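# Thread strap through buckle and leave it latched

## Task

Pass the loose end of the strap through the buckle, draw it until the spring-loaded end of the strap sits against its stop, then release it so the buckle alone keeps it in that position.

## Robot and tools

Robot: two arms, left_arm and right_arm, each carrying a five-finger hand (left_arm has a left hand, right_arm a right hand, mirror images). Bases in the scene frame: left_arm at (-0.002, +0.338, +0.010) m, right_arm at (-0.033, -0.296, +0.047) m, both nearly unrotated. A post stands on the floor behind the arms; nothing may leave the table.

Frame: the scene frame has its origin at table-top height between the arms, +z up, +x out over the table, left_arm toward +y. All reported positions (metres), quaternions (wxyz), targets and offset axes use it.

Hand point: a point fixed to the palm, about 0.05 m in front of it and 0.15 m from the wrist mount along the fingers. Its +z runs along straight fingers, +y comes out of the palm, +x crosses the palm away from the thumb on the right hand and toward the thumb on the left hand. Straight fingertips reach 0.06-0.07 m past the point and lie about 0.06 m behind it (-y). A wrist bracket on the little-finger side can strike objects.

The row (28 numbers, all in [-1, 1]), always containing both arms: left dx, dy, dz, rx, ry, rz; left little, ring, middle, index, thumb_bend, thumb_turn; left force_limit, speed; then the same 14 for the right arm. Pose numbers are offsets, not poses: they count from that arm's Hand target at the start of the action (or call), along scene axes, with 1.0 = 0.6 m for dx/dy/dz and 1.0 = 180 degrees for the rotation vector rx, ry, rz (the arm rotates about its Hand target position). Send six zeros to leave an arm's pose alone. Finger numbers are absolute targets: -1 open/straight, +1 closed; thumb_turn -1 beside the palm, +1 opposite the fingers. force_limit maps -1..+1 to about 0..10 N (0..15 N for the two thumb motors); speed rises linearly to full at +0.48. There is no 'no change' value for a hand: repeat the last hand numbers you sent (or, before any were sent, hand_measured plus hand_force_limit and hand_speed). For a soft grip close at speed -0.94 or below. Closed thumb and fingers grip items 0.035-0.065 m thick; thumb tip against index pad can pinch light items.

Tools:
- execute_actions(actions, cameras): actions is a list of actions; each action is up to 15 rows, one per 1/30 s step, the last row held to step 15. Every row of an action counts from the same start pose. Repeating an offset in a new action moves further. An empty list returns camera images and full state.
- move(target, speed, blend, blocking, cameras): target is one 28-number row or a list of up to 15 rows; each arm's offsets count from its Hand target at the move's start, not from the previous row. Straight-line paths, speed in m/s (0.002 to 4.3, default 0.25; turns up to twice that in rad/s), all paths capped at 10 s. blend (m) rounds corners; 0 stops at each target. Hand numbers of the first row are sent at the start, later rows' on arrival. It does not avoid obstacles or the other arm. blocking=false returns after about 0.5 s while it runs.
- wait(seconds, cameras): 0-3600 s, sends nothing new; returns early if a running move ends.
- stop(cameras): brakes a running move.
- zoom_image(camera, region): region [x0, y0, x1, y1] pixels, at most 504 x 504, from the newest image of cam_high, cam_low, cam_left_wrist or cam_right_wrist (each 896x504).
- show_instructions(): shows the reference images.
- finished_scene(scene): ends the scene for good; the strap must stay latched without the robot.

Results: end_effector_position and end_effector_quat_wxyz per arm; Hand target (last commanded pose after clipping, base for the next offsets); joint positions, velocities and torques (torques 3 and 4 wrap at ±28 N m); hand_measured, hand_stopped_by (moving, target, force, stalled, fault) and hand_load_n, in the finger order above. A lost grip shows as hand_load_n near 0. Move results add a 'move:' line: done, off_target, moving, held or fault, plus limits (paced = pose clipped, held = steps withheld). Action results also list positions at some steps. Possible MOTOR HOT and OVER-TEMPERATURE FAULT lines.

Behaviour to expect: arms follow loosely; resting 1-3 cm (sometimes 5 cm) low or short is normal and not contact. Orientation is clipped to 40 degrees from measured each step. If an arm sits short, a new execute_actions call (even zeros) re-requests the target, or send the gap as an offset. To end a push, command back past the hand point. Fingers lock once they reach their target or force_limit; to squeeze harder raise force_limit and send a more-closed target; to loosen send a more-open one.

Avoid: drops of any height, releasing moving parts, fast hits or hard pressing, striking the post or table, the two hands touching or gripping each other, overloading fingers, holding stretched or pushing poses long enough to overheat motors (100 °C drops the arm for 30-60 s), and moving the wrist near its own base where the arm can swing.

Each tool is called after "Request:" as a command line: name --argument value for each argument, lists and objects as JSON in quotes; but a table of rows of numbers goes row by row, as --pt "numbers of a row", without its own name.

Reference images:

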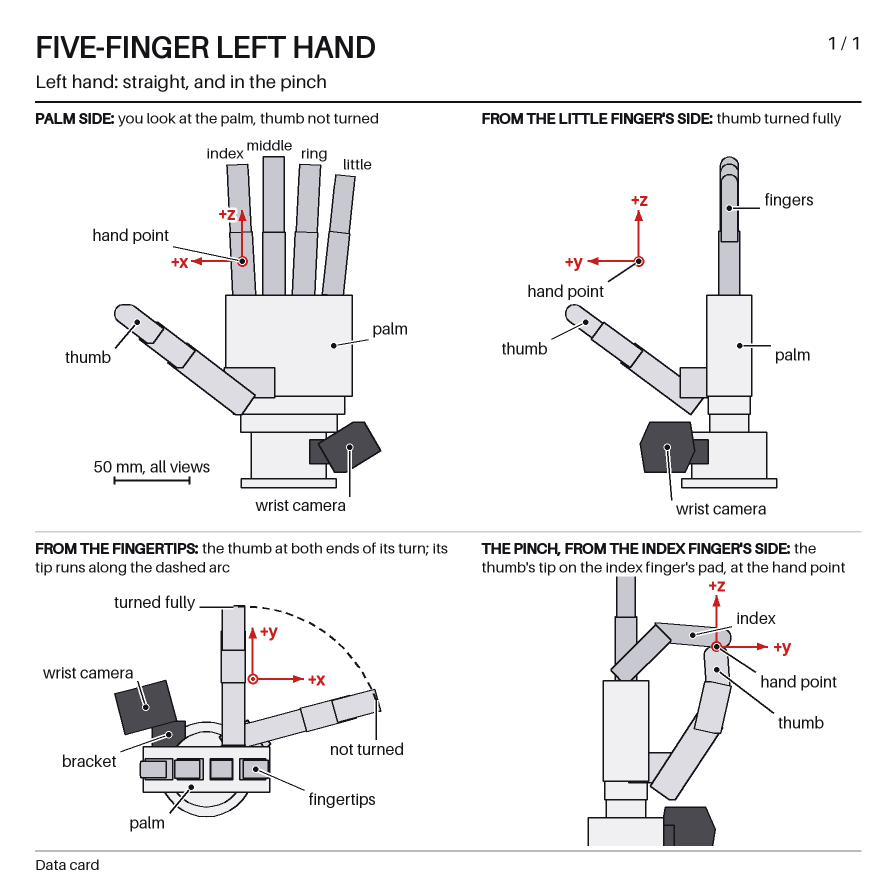

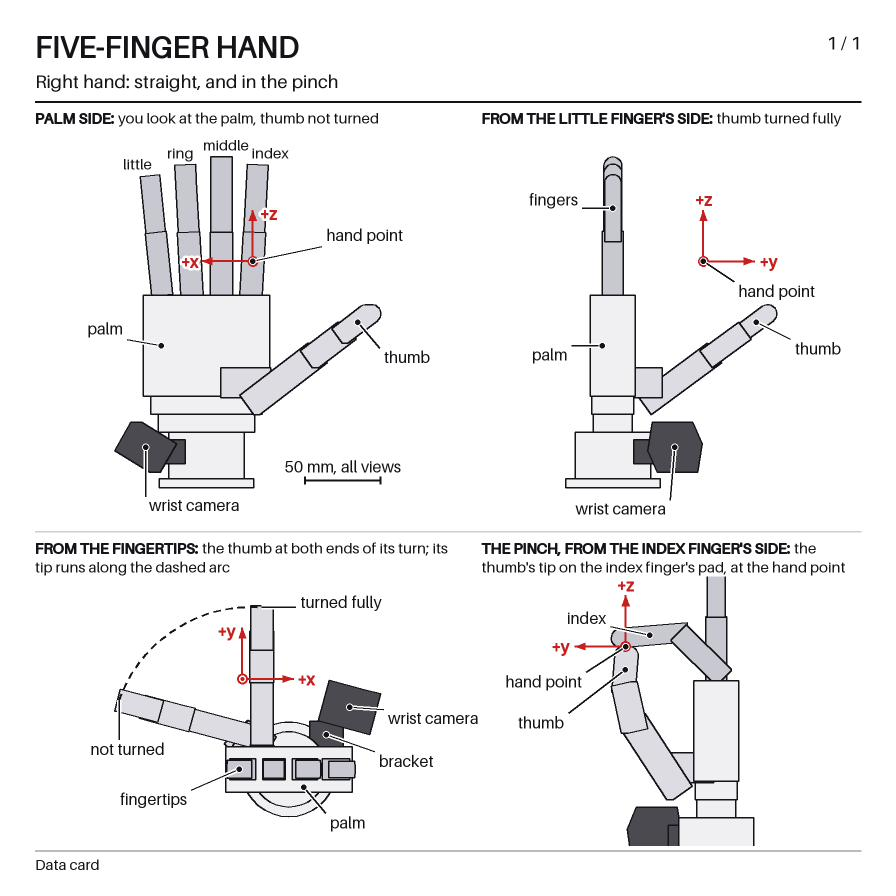

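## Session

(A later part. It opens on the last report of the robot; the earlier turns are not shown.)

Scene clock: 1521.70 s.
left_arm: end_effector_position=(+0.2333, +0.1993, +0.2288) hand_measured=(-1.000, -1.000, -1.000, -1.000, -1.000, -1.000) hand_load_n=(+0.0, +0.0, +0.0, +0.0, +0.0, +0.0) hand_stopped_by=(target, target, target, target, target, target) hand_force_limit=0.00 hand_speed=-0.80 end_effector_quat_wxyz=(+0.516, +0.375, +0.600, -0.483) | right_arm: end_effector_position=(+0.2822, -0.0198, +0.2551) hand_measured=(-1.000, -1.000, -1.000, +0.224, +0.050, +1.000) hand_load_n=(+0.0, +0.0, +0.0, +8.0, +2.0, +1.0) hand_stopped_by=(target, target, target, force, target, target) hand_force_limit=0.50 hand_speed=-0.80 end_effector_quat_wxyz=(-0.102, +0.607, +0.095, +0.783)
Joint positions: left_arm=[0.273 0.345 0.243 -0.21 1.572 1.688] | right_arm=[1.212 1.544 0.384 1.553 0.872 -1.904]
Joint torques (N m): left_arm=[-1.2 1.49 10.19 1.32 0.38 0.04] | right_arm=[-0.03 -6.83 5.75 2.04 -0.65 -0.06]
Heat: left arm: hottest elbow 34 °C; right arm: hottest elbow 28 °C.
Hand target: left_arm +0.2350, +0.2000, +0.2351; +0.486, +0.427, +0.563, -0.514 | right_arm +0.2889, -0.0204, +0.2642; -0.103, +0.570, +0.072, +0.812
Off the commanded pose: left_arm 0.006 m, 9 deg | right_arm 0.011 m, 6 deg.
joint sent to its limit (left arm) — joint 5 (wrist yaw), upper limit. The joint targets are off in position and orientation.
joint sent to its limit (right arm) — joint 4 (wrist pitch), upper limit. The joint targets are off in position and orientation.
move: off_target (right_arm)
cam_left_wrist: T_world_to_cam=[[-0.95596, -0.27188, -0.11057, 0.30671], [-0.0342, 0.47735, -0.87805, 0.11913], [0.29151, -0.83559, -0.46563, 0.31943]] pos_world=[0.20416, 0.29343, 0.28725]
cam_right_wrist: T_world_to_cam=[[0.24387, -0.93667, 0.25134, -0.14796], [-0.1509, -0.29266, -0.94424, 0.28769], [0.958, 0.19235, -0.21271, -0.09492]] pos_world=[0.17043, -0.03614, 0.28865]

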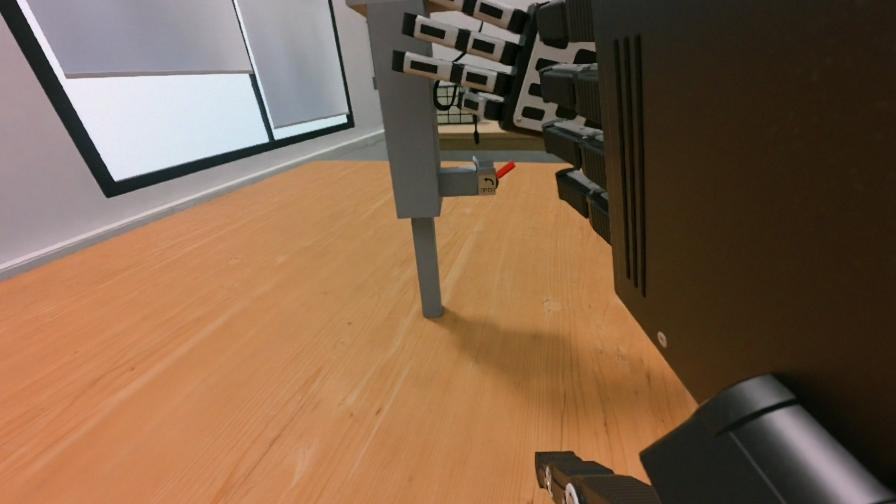

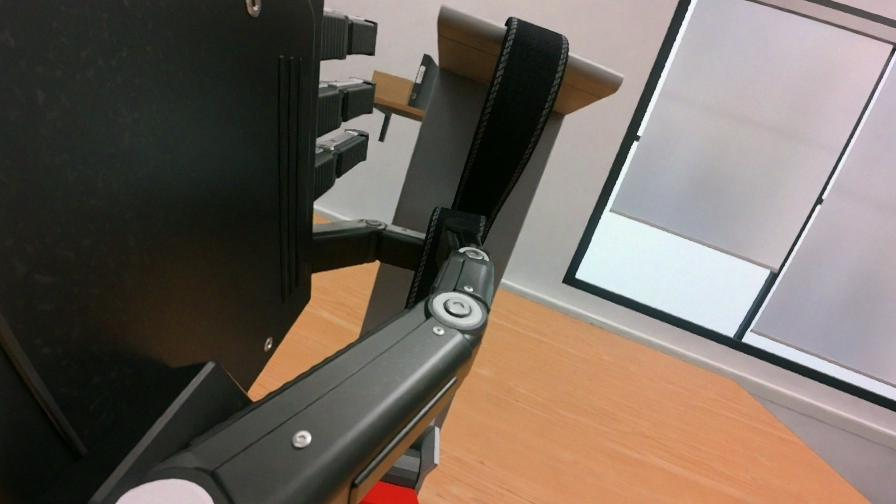

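Request:
move --target '[0,0,0,0,0,0,-1,-1,-1,-1,-1,-1,0,-0.8,-0.0133,0,-0.0133,0,0,0,-1,-1,-1,0.5,0.05,1,0.5,-0.8]' --speed 0.05 --cameras '["cam_left_wrist","cam_right_wrist"]'

Request:
zoom_image --camera "cam_left_wrist" --region '[460, 110, 530, 220]'

Request:
zoom_image --camera "cam_right_wrist" --region '[370, 380, 490, 500]'

Scene clock: 1545.97 s.
left_arm: end_effector_position=(+0.2333, +0.1993, +0.2288) hand_measured=(-1.000, -1.000, -1.000, -1.000, -1.000, -1.000) hand_load_n=(+0.0, +0.0, +0.0, +0.0, +0.0, +0.0) hand_stopped_by=(target, target, target, target, target, target) hand_force_limit=0.00 hand_speed=-0.80 end_effector_quat_wxyz=(+0.516, +0.375, +0.600, -0.483) | right_arm: end_effector_position=(+0.2822, -0.0221, +0.2542) hand_measured=(-1.000, -1.000, -1.000, +0.224, +0.050, +1.000) hand_load_n=(+0.0, +0.0, +0.0, +8.0, +2.0, +0.5) hand_stopped_by=(target, target, target, force, target, target) hand_force_limit=0.50 hand_speed=-0.80 end_effector_quat_wxyz=(-0.099, +0.609, +0.091, +0.782)
Joint positions: left_arm=[0.273 0.345 0.243 -0.21 1.572 1.688] | right_arm=[1.212 1.544 0.384 1.553 0.885 -1.904]
Joint torques (N m): left_arm=[-1.14 1.38 10.19 1.33 0.38 0.03] | right_arm=[1.96 -6.48 4.75 2.04 -0.11 0.02]
Heat: left arm: hottest elbow 34 °C; right arm: hottest elbow 28 °C.
Hand target: left_arm +0.2350, +0.2000, +0.2351; +0.486, +0.427, +0.563, -0.514 | right_arm +0.2810, -0.0204, +0.2563; -0.103, +0.570, +0.072, +0.812
Off the commanded pose: left_arm 0.006 m, 9 deg | right_arm 0.003 m, 6 deg.
joint sent to its limit (left arm) — joint 5 (wrist yaw), upper limit. The joint targets are off in position and orientation.
joint sent to its limit (right arm) — joint 4 (wrist pitch), upper limit. The joint targets are off in position and orientation.
move: off_target (right_arm)
cam_left_wrist: T_world_to_cam=[[-0.95596, -0.27188, -0.11057, 0.30671], [-0.0342, 0.47735, -0.87805, 0.11913], [0.29151, -0.83559, -0.46563, 0.31943]] pos_world=[0.20416, 0.29343, 0.28725]
cam_right_wrist: T_world_to_cam=[[0.23431, -0.93982, 0.24865, -0.14669], [-0.15828, -0.28924, -0.94408, 0.28832], [0.95919, 0.18185, -0.21653, -0.09426]] pos_world=[0.17042, -0.03732, 0.28826]

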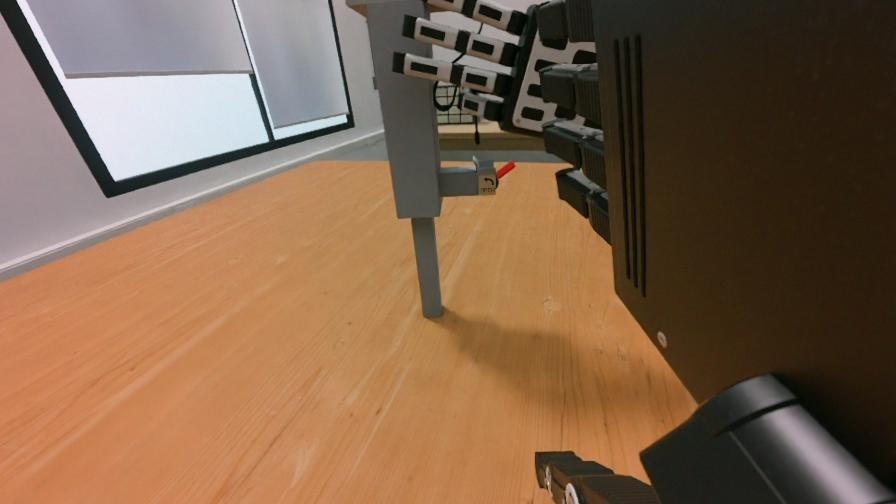

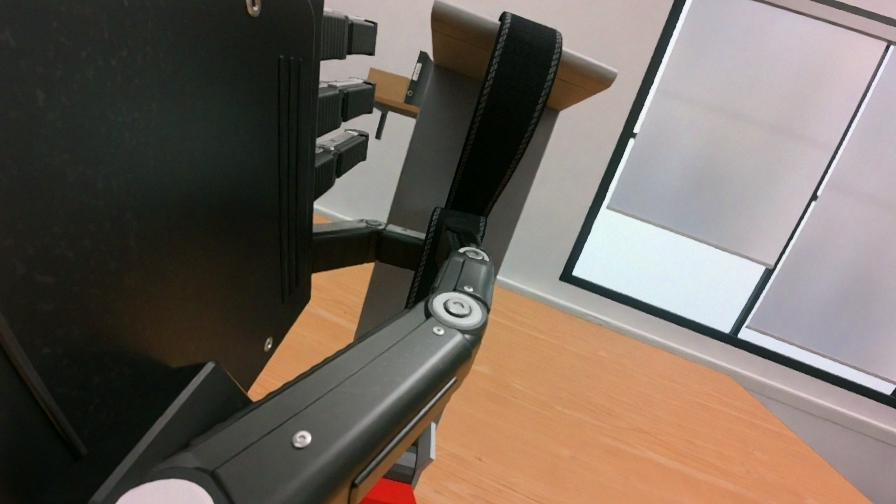

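Scaled by 4.582.

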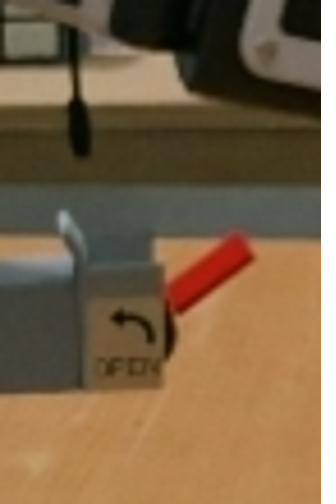

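Scaled by 4.200.

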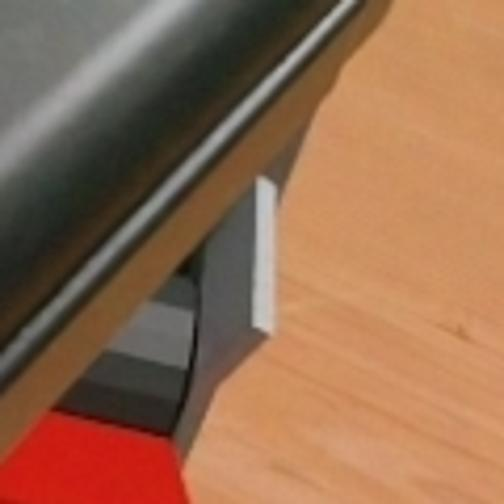

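Request:
move --target '[0,0,0,0,0,0,-1,-1,-1,-1,-1,-1,0,-0.8,-0.0033,0,-0.02,0,0,0,-1,-1,-1,0.5,0.05,1,0.5,-0.8]' --speed 0.05 --cameras '["cam_left_wrist","cam_right_wrist"]'

Request:
zoom_image --camera "cam_left_wrist" --region '[460, 110, 530, 220]'

Request:
zoom_image --camera "cam_right_wrist" --region '[370, 380, 490, 500]'

Scene clock: 1555.80 s.
left_arm: end_effector_position=(+0.2333, +0.1993, +0.2288) hand_measured=(-1.000, -1.000, -1.000, -1.000, -1.000, -1.000) hand_load_n=(+0.0, +0.0, +0.0, +0.0, +0.0, +0.0) hand_stopped_by=(target, target, target, target, target, target) hand_force_limit=0.00 hand_speed=-0.80 end_effector_quat_wxyz=(+0.516, +0.375, +0.600, -0.483) | right_arm: end_effector_position=(+0.2823, -0.0219, +0.2471) hand_measured=(-1.000, -1.000, -1.000, +0.224, +0.050, +1.000) hand_load_n=(+0.0, +0.0, +0.0, +8.0, +2.0, +1.0) hand_stopped_by=(target, target, target, force, target, target) hand_force_limit=0.50 hand_speed=-0.80 end_effector_quat_wxyz=(-0.096, +0.614, +0.091, +0.778)
Joint positions: left_arm=[0.273 0.345 0.243 -0.21 1.572 1.688] | right_arm=[1.213 1.561 0.384 1.553 0.894 -1.893]
Joint torques (N m): left_arm=[-1.2 1.61 10.19 1.33 0.37 0.03] | right_arm=[2.26 -6.24 4.03 2.04 -0.1 0.13]
Heat: left arm: hottest elbow 34 °C; right arm: hottest elbow 28 °C.
Hand target: left_arm +0.2350, +0.2000, +0.2351; +0.486, +0.427, +0.563, -0.514 | right_arm +0.2790, -0.0204, +0.2443; -0.103, +0.570, +0.072, +0.812
Off the commanded pose: left_arm 0.006 m, 9 deg | right_arm 0.005 m, 7 deg.
joint sent to its limit (left arm) — joint 5 (wrist yaw), upper limit. The joint targets are off in position and orientation.
joint sent to its limit (right arm) — joint 4 (wrist pitch), upper limit. The joint targets are off in position and orientation.
move: off_target (right_arm)
cam_left_wrist: T_world_to_cam=[[-0.95596, -0.27188, -0.11057, 0.30671], [-0.0342, 0.47735, -0.87805, 0.11913], [0.29151, -0.83559, -0.46563, 0.31943]] pos_world=[0.20416, 0.29343, 0.28725]
cam_right_wrist: T_world_to_cam=[[0.2331, -0.93977, 0.24998, -0.14465], [-0.17108, -0.29268, -0.94078, 0.28432], [0.95729, 0.17653, -0.229, -0.09242]] pos_world=[0.17084, -0.03641, 0.28248]

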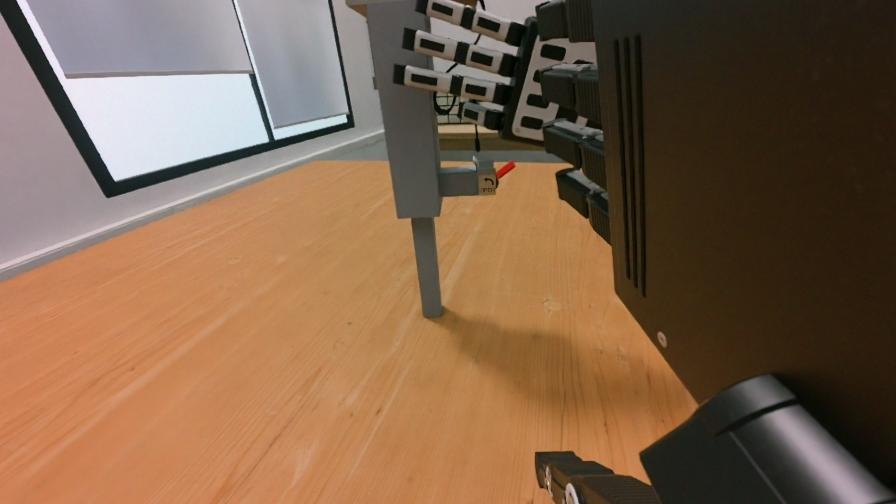

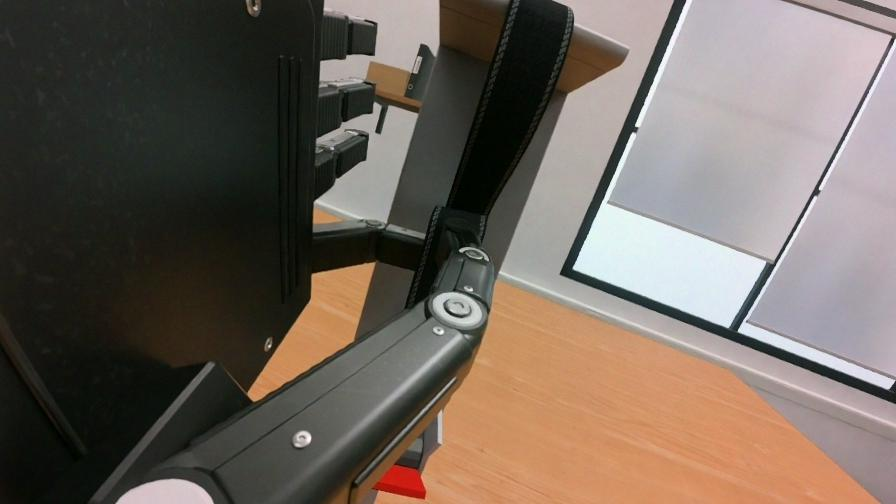

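Scaled by 4.582.

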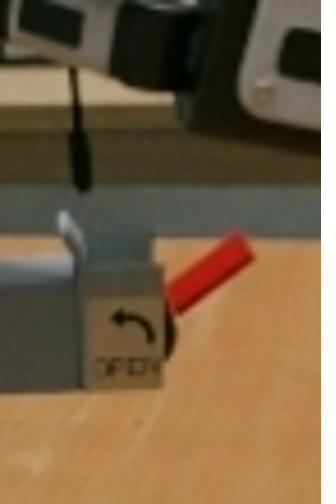

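Scaled by 4.200.

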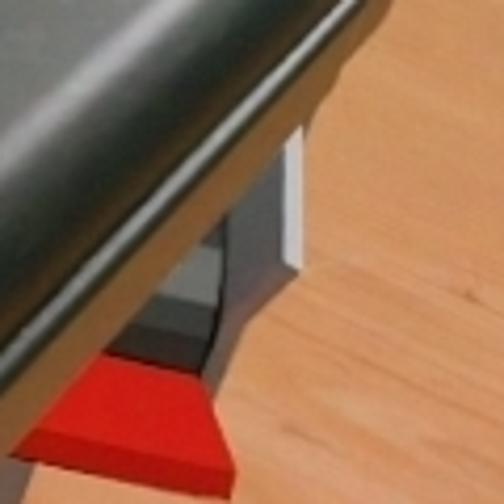

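Request:
move --target '[0,0,0,0,0,0,-1,-1,-1,-1,-1,-1,0,-0.8,-0.005,0.006,-0.008,0,0,0,-1,-1,-1,0.5,0.05,1,0.5,-0.8]' --speed 0.05 --cameras '["cam_left_wrist","cam_right_wrist"]'

Request:
zoom_image --camera "cam_left_wrist" --region '[460, 110, 530, 220]'

Request:
zoom_image --camera "cam_right_wrist" --region '[350, 190, 550, 504]'

Scene clock: 1562.13 s.
left_arm: end_effector_position=(+0.2333, +0.1993, +0.2288) hand_measured=(-1.000, -1.000, -1.000, -1.000, -1.000, -1.000) hand_load_n=(+0.0, +0.0, +0.0, +0.0, +0.0, +0.0) hand_stopped_by=(target, target, target, target, target, target) hand_force_limit=0.00 hand_speed=-0.80 end_effector_quat_wxyz=(+0.516, +0.375, +0.600, -0.483) | right_arm: end_effector_position=(+0.2789, -0.0195, +0.2408) hand_measured=(-1.000, -1.000, -1.000, +0.224, +0.050, +1.000) hand_load_n=(+0.0, +0.0, +0.0, +8.0, +2.0, +0.5) hand_stopped_by=(target, target, target, force, target, target) hand_force_limit=0.50 hand_speed=-0.80 end_effector_quat_wxyz=(-0.095, +0.619, +0.092, +0.774)
Joint positions: left_arm=[0.273 0.345 0.243 -0.21 1.572 1.688] | right_arm=[1.227 1.574 0.384 1.553 0.909 -1.887]
Joint torques (N m): left_arm=[-1.32 1.44 10.19 1.32 0.38 0.03] | right_arm=[2.26 -6.3 4.23 2.06 -0.1 0.11]
Heat: left arm: hottest elbow 34 °C; right arm: hottest elbow 28 °C.
Hand target: left_arm +0.2350, +0.2000, +0.2351; +0.486, +0.427, +0.563, -0.514 | right_arm +0.2760, -0.0168, +0.2395; -0.103, +0.570, +0.072, +0.812
Off the commanded pose: left_arm 0.006 m, 9 deg | right_arm 0.004 m, 8 deg.
joint sent to its limit (left arm) — joint 5 (wrist yaw), upper limit. The joint targets are off in position and orientation.
joint sent to its limit (right arm) — joint 4 (wrist pitch), upper limit. The joint targets are off in position and orientation.
move: off_target (right_arm)
cam_left_wrist: T_world_to_cam=[[-0.95596, -0.27188, -0.11057, 0.30671], [-0.0342, 0.47735, -0.87805, 0.11913], [0.29151, -0.83559, -0.46563, 0.31943]] pos_world=[0.20416, 0.29343, 0.28725]
cam_right_wrist: T_world_to_cam=[[0.23683, -0.93828, 0.25207, -0.14154], [-0.18178, -0.29767, -0.9372, 0.2806], [0.95439, 0.17614, -0.24106, -0.08731]] pos_world=[0.16785, -0.0339, 0.27761]

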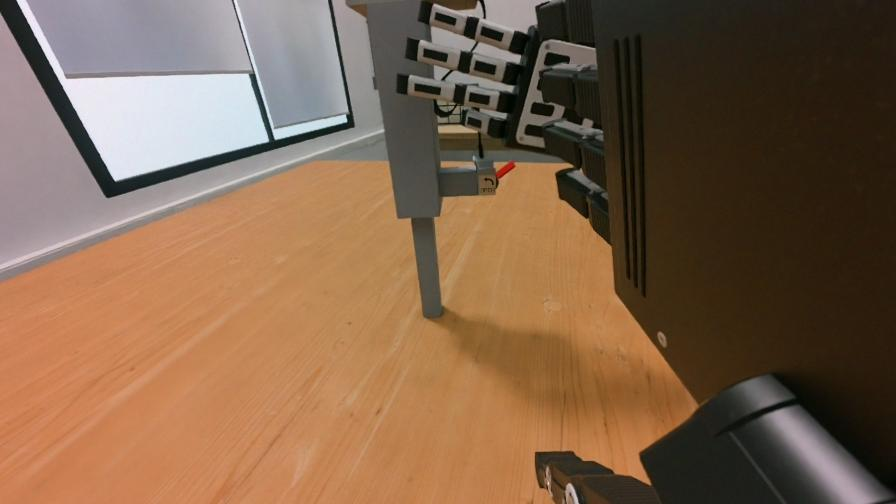

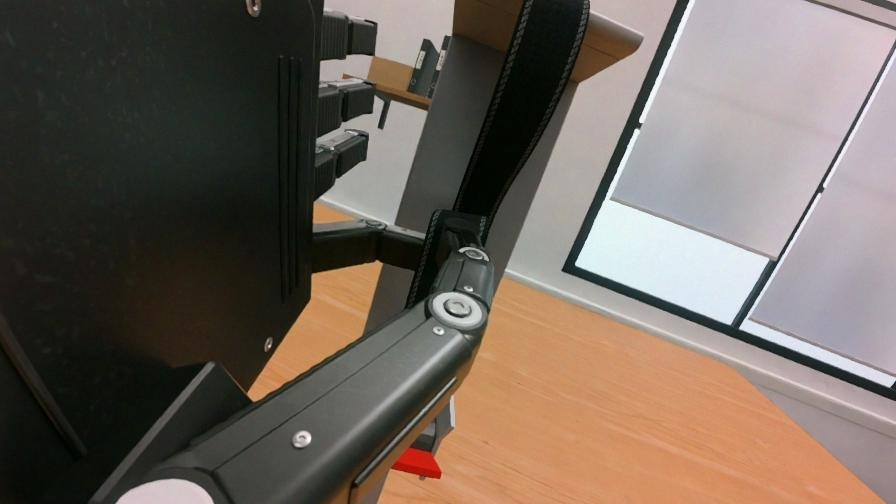

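Scaled by 4.582.

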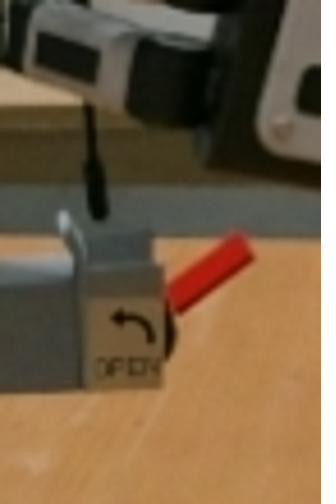

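Scaled by 1.605.

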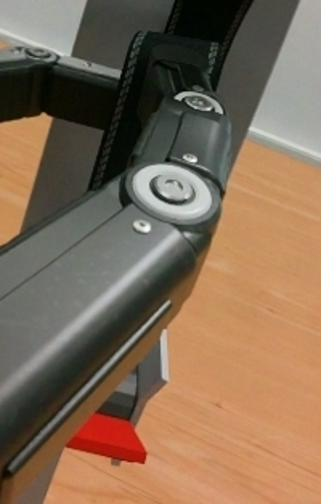

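Request:
move --target '[0,0,0,0,0,0,-1,-1,-1,-1,-1,-1,0,-0.8,0.0033,-0.001,-0.01,0,0,0,-1,-1,-1,0.5,0.05,1,0.5,-0.8]' --speed 0.05 --cameras '["cam_left_wrist","cam_right_wrist"]'

Request:
zoom_image --camera "cam_left_wrist" --region '[460, 110, 530, 220]'

Request:
zoom_image --camera "cam_right_wrist" --region '[370, 380, 490, 500]'

Scene clock: 1567.77 s.
left_arm: end_effector_position=(+0.2333, +0.1993, +0.2288) hand_measured=(-1.000, -1.000, -1.000, -1.000, -1.000, -1.000) hand_load_n=(+0.0, +0.0, +0.0, +0.0, +0.5, +0.0) hand_stopped_by=(target, target, target, target, target, target) hand_force_limit=0.00 hand_speed=-0.80 end_effector_quat_wxyz=(+0.516, +0.375, +0.600, -0.483) | right_arm: end_effector_position=(+0.2792, -0.0183, +0.2352) hand_measured=(-1.000, -1.000, -1.000, +0.224, +0.050, +1.000) hand_load_n=(+0.0, +0.0, +0.0, +8.0, +2.0, +1.0) hand_stopped_by=(target, target, target, force, target, target) hand_force_limit=0.50 hand_speed=-0.80 end_effector_quat_wxyz=(-0.097, +0.622, +0.093, +0.772)
Joint positions: left_arm=[0.273 0.345 0.243 -0.21 1.572 1.688] | right_arm=[1.227 1.588 0.384 1.553 0.909 -1.873]
Joint torques (N m): left_arm=[-1.2 1.49 10.15 1.33 0.38 0.03] | right_arm=[1.73 -6.36 4.03 2.06 -0.21 0.11]
Heat: left arm: hottest elbow 34 °C; right arm: hottest elbow 27 °C.
Hand target: left_arm +0.2350, +0.2000, +0.2351; +0.486, +0.427, +0.563, -0.514 | right_arm +0.2780, -0.0174, +0.2335; -0.103, +0.570, +0.072, +0.812
Off the commanded pose: left_arm 0.006 m, 9 deg | right_arm 0.002 m, 8 deg.
joint sent to its limit (left arm) — joint 5 (wrist yaw), upper limit. The joint targets are off in position and orientation.
joint sent to its limit (right arm) — joint 4 (wrist pitch), upper limit. The joint targets are off in position and orientation.
move: off_target (right_arm)
cam_left_wrist: T_world_to_cam=[[-0.95596, -0.27188, -0.11057, 0.30671], [-0.0342, 0.47735, -0.87805, 0.11913], [0.29151, -0.83559, -0.46563, 0.31943]] pos_world=[0.20416, 0.29343, 0.28725]
cam_right_wrist: T_world_to_cam=[[0.24172, -0.93758, 0.25003, -0.13993], [-0.18882, -0.29819, -0.93564, 0.27734], [0.9518, 0.17896, -0.24911, -0.08655]] pos_world=[0.16857, -0.03301, 0.27292]

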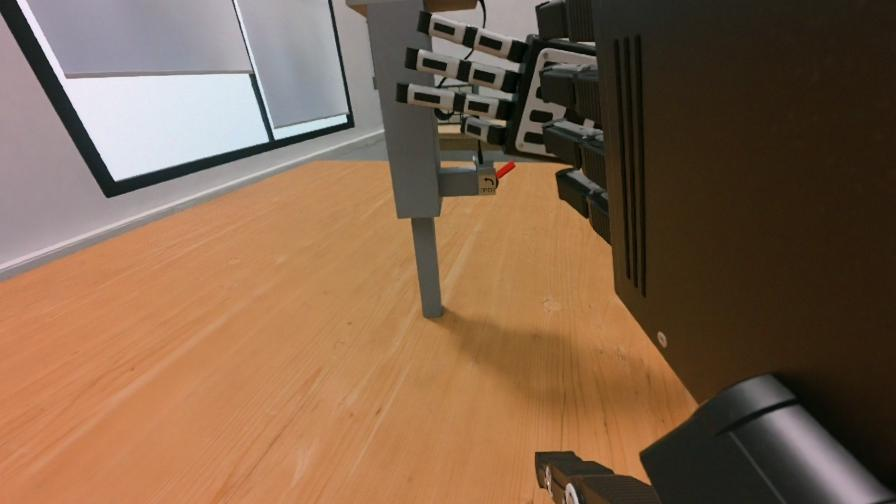

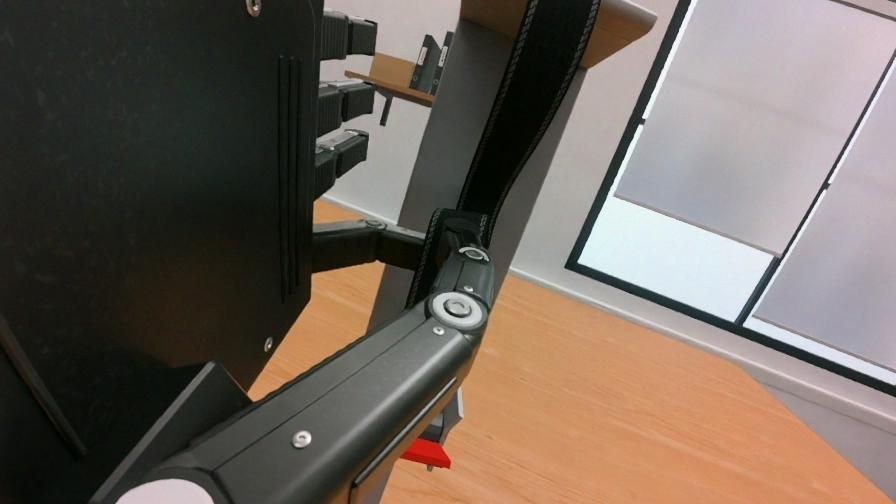

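Scaled by 4.582.

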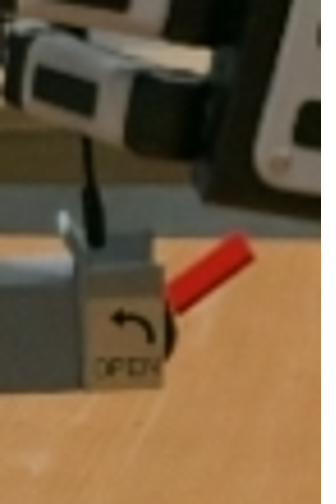

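Scaled by 4.200.

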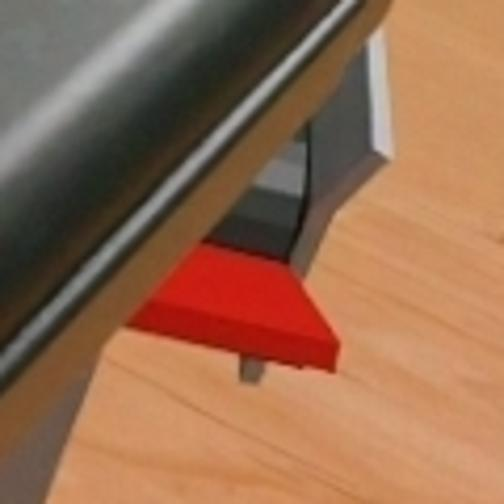

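Request:
move --target '[0,0,0,0,0,0,-1,-1,-1,-1,-1,-1,0,-0.8,0.0013,-0.004,-0.01,0,0,0,-1,-1,-1,0.5,0.05,1,0.5,-0.8]' --speed 0.05 --cameras '["cam_left_wrist","cam_right_wrist"]'

Request:
zoom_image --camera "cam_left_wrist" --region '[460, 110, 530, 220]'

Request:
zoom_image --camera "cam_right_wrist" --region '[370, 380, 490, 500]'

Scene clock: 1575.43 s.
left_arm: end_effector_position=(+0.2333, +0.1993, +0.2288) hand_measured=(-1.000, -1.000, -1.000, -1.000, -1.000, -1.000) hand_load_n=(+0.0, +0.0, +0.0, +0.0, +0.0, +0.0) hand_stopped_by=(target, target, target, target, target, target) hand_force_limit=0.00 hand_speed=-0.80 end_effector_quat_wxyz=(+0.516, +0.375, +0.600, -0.483) | right_arm: end_effector_position=(+0.2803, -0.0184, +0.2317) hand_measured=(-1.000, -1.000, -1.000, +0.224, +0.050, +1.000) hand_load_n=(+0.0, +0.0, +0.0, +8.0, +2.0, +1.0) hand_stopped_by=(target, target, target, force, target, target) hand_force_limit=0.50 hand_speed=-0.80 end_effector_quat_wxyz=(-0.099, +0.624, +0.090, +0.770)
Joint positions: left_arm=[0.273 0.345 0.243 -0.21 1.572 1.688] | right_arm=[1.224 1.596 0.384 1.553 0.909 -1.859]
Joint torques (N m): left_arm=[-1.2 1.32 10.18 1.31 0.38 0.03] | right_arm=[1.38 -6.36 3.44 2.07 -0.28 0.11]
Heat: left arm: hottest elbow 34 °C; right arm: hottest elbow 27 °C.
Hand target: left_arm +0.2350, +0.2000, +0.2351; +0.486, +0.427, +0.563, -0.514 | right_arm +0.2787, -0.0198, +0.2275; -0.103, +0.570, +0.072, +0.812
Off the commanded pose: left_arm 0.006 m, 9 deg | right_arm 0.005 m, 8 deg.
joint sent to its limit (left arm) — joint 5 (wrist yaw), upper limit. The joint targets are off in position and orientation.
joint sent to its limit (right arm) — joint 4 (wrist pitch), upper limit. The joint targets are off in position and orientation.
move: off_target (right_arm)
cam_left_wrist: T_world_to_cam=[[-0.95596, -0.27188, -0.11057, 0.30671], [-0.0342, 0.47735, -0.87805, 0.11913], [0.29151, -0.83559, -0.46563, 0.31943]] pos_world=[0.20416, 0.29343, 0.28725]
cam_right_wrist: T_world_to_cam=[[0.24311, -0.93907, 0.243, -0.1382], [-0.19486, -0.29269, -0.93614, 0.27614], [0.95022, 0.18024, -0.25414, -0.08679]] pos_world=[0.16988, -0.03332, 0.27003]

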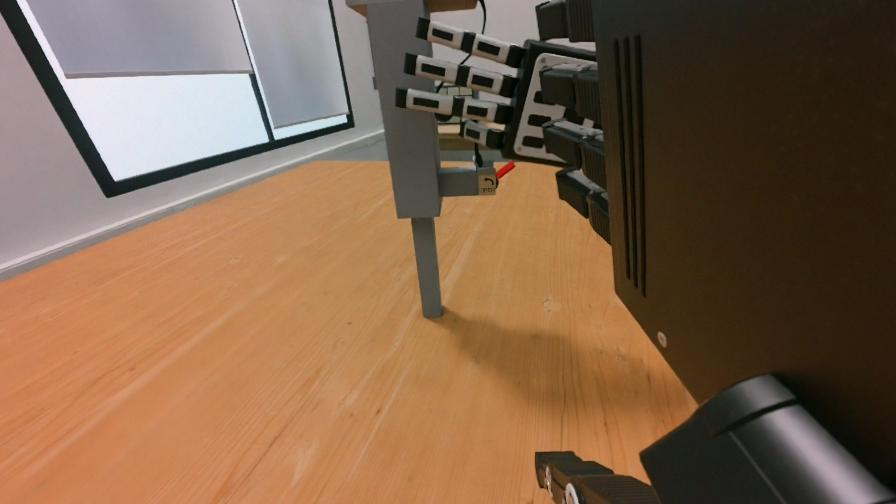

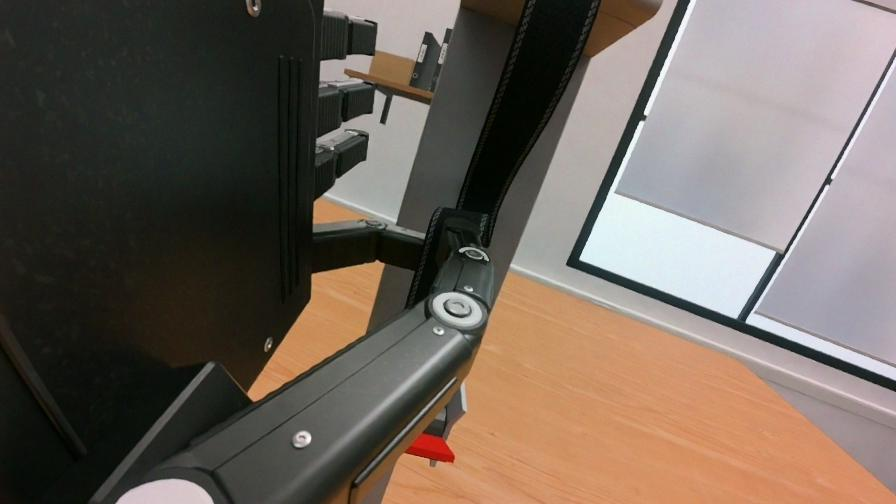

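Scaled by 4.582.

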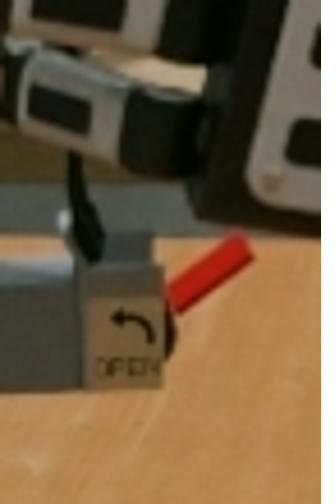

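Scaled by 4.200.

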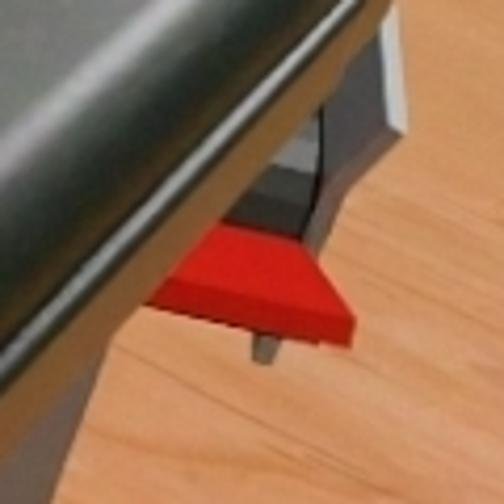

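Request:
move --target '[0,0,0,0,0,0,-1,-1,-1,-1,-1,-1,0,-0.8,-0.0025,-0.002,-0.01,0,0,0,-1,-1,-1,0.5,0.05,1,0.5,-0.8]' --speed 0.05 --cameras '["cam_left_wrist","cam_right_wrist"]'

Request:
zoom_image --camera "cam_left_wrist" --region '[460, 110, 530, 220]'

Request:
zoom_image --camera "cam_right_wrist" --region '[370, 380, 490, 500]'

Scene clock: 1589.07 s.
left_arm: end_effector_position=(+0.2333, +0.1993, +0.2288) hand_measured=(-1.000, -1.000, -1.000, -1.000, -1.000, -1.000) hand_load_n=(+0.0, +0.0, +0.0, +0.0, +0.0, +0.0) hand_stopped_by=(target, target, target, target, target, target) hand_force_limit=0.00 hand_speed=-0.80 end_effector_quat_wxyz=(+0.516, +0.375, +0.600, -0.483) | right_arm: end_effector_position=(+0.2788, -0.0191, +0.2250) hand_measured=(-1.000, -1.000, -1.000, +0.224, +0.050, +1.000) hand_load_n=(+0.0, +0.0, +0.0, +8.0, +2.0, +1.0) hand_stopped_by=(target, target, target, force, target, target) hand_force_limit=0.50 hand_speed=-0.80 end_effector_quat_wxyz=(-0.100, +0.628, +0.093, +0.766)
Joint positions: left_arm=[0.273 0.345 0.243 -0.21 1.572 1.688] | right_arm=[1.227 1.607 0.376 1.553 0.911 -1.845]
Joint torques (N m): left_arm=[-1.26 1.55 10.18 1.33 0.37 0.03] | right_arm=[1.61 -6.42 3.41 2.09 -0.07 0.11]
Heat: left arm: hottest elbow 34 °C; right arm: hottest elbow 27 °C.
Hand target: left_arm +0.2350, +0.2000, +0.2351; +0.486, +0.427, +0.563, -0.514 | right_arm +0.2772, -0.0210, +0.2215; -0.103, +0.570, +0.072, +0.812
Off the commanded pose: left_arm 0.006 m, 9 deg | right_arm 0.004 m, 9 deg.
joint sent to its limit (left arm) — joint 5 (wrist yaw), upper limit. The joint targets are off in position and orientation.
joint sent to its limit (right arm) — joint 4 (wrist pitch), upper limit. The joint targets are off in position and orientation.
move: off_target (right_arm)
cam_left_wrist: T_world_to_cam=[[-0.95596, -0.27188, -0.11057, 0.30671], [-0.0342, 0.47735, -0.87805, 0.11913], [0.29151, -0.83559, -0.46563, 0.31943]] pos_world=[0.20416, 0.29343, 0.28725]
cam_right_wrist: T_world_to_cam=[[0.24978, -0.93701, 0.24418, -0.13901], [-0.20344, -0.29733, -0.93285, 0.27089], [0.94669, 0.18333, -0.26489, -0.08341]] pos_world=[0.1688, -0.03442, 0.26455]

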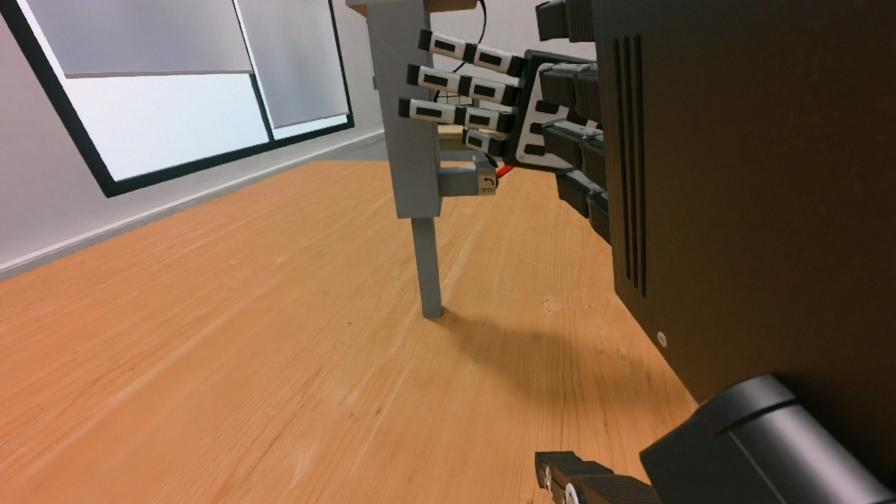

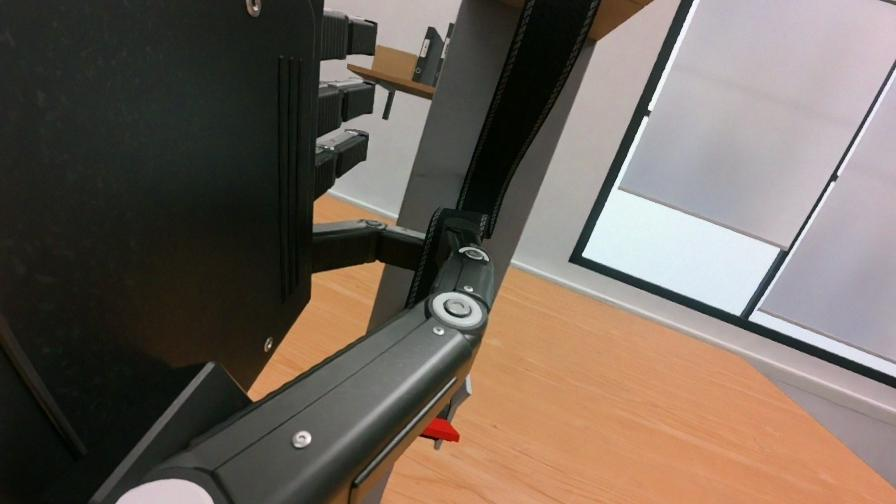

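Scaled by 4.582.

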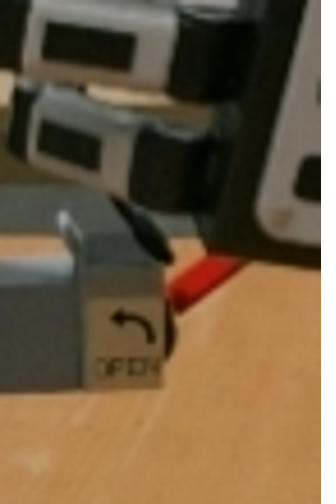

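Scaled by 4.200.

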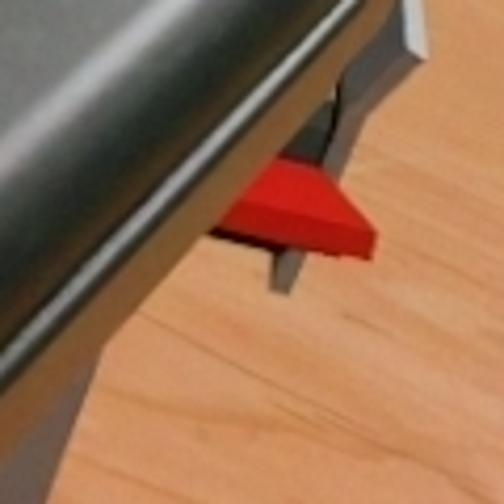

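Request:
move --target '[0,0,0,0,0,0,-1,-1,-1,-1,-1,-1,0,-0.8,0.0033,0.002,0.06,0,0,0,-1,-1,-1,0.5,0.05,1,0.5,-0.8]' --speed 0.05 --cameras '["cam_left_wrist","cam_right_wrist"]'

Request:
zoom_image --camera "cam_left_wrist" --region '[460, 110, 530, 220]'

Request:
zoom_image --camera "cam_right_wrist" --region '[370, 190, 490, 310]'

Scene clock: 1655.83 s.
left_arm: end_effector_position=(+0.2333, +0.1993, +0.2288) hand_measured=(-1.000, -1.000, -1.000, -1.000, -1.000, -1.000) hand_load_n=(+0.0, +0.0, +0.0, +0.0, +0.0, +0.0) hand_stopped_by=(target, target, target, target, target, target) hand_force_limit=0.00 hand_speed=-0.80 end_effector_quat_wxyz=(+0.516, +0.375, +0.600, -0.483) | right_arm: end_effector_position=(+0.2778, -0.0216, +0.2422) hand_measured=(-1.000, -1.000, -1.000, +0.224, +0.050, +1.000) hand_load_n=(+0.0, +0.0, -0.5, +8.0, +2.0, +1.0) hand_stopped_by=(target, target, target, force, target, target) hand_force_limit=0.50 hand_speed=-0.80 end_effector_quat_wxyz=(-0.100, +0.618, +0.090, +0.775)
Joint positions: left_arm=[0.273 0.345 0.243 -0.21 1.572 1.688] | right_arm=[1.227 1.564 0.376 1.553 0.906 -1.879]
Joint torques (N m): left_arm=[-1.38 1.44 10.18 1.33 0.38 0.03] | right_arm=[1.2 -8.23 5.23 2.06 -0.64 -0.23]
Heat: left arm: hottest elbow 34 °C; right arm: hottest elbow 27 °C.
Hand target: left_arm +0.2350, +0.2000, +0.2351; +0.486, +0.427, +0.563, -0.514 | right_arm +0.2792, -0.0198, +0.2575; -0.103, +0.570, +0.072, +0.812
Off the commanded pose: left_arm 0.006 m, 9 deg | right_arm 0.015 m, 7 deg.
joint sent to its limit (left arm) — joint 5 (wrist yaw), upper limit. The joint targets are off in position and orientation.
joint sent to its limit (right arm) — joint 4 (wrist pitch), upper limit. The joint targets are off in position and orientation.
move: off_target (right_arm)
cam_left_wrist: T_world_to_cam=[[-0.95596, -0.27188, -0.11057, 0.30671], [-0.0342, 0.47735, -0.87805, 0.11913], [0.29151, -0.83559, -0.46563, 0.31943]] pos_world=[0.20416, 0.29343, 0.28725]
cam_right_wrist: T_world_to_cam=[[0.24114, -0.93957, 0.24302, -0.14259], [-0.18035, -0.28943, -0.94005, 0.28152], [0.95358, 0.18286, -0.23925, -0.08568]] pos_world=[0.16686, -0.03683, 0.2788]

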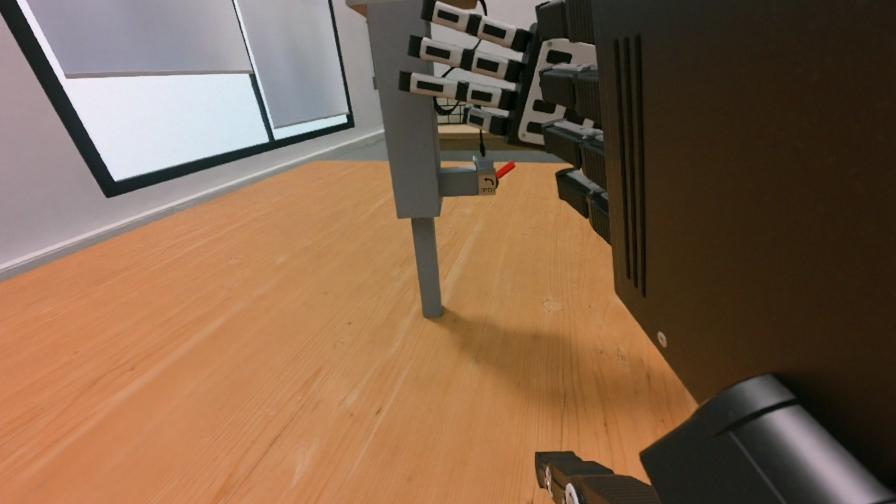

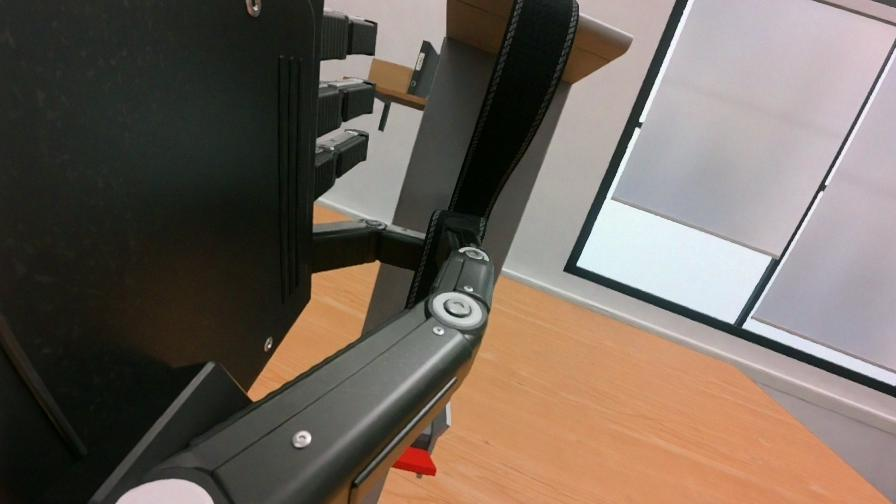

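Scaled by 4.582.

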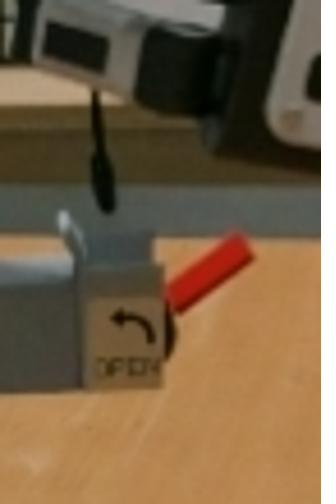

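Scaled by 4.200.

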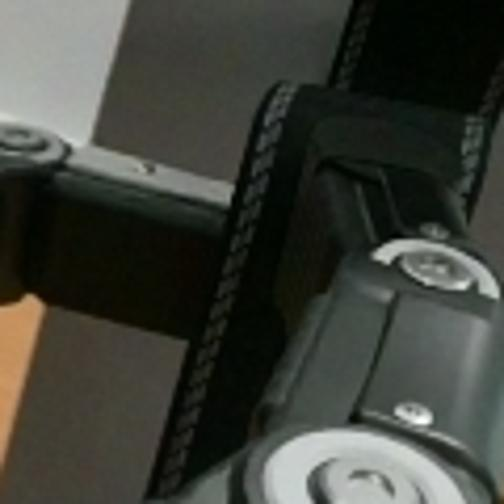

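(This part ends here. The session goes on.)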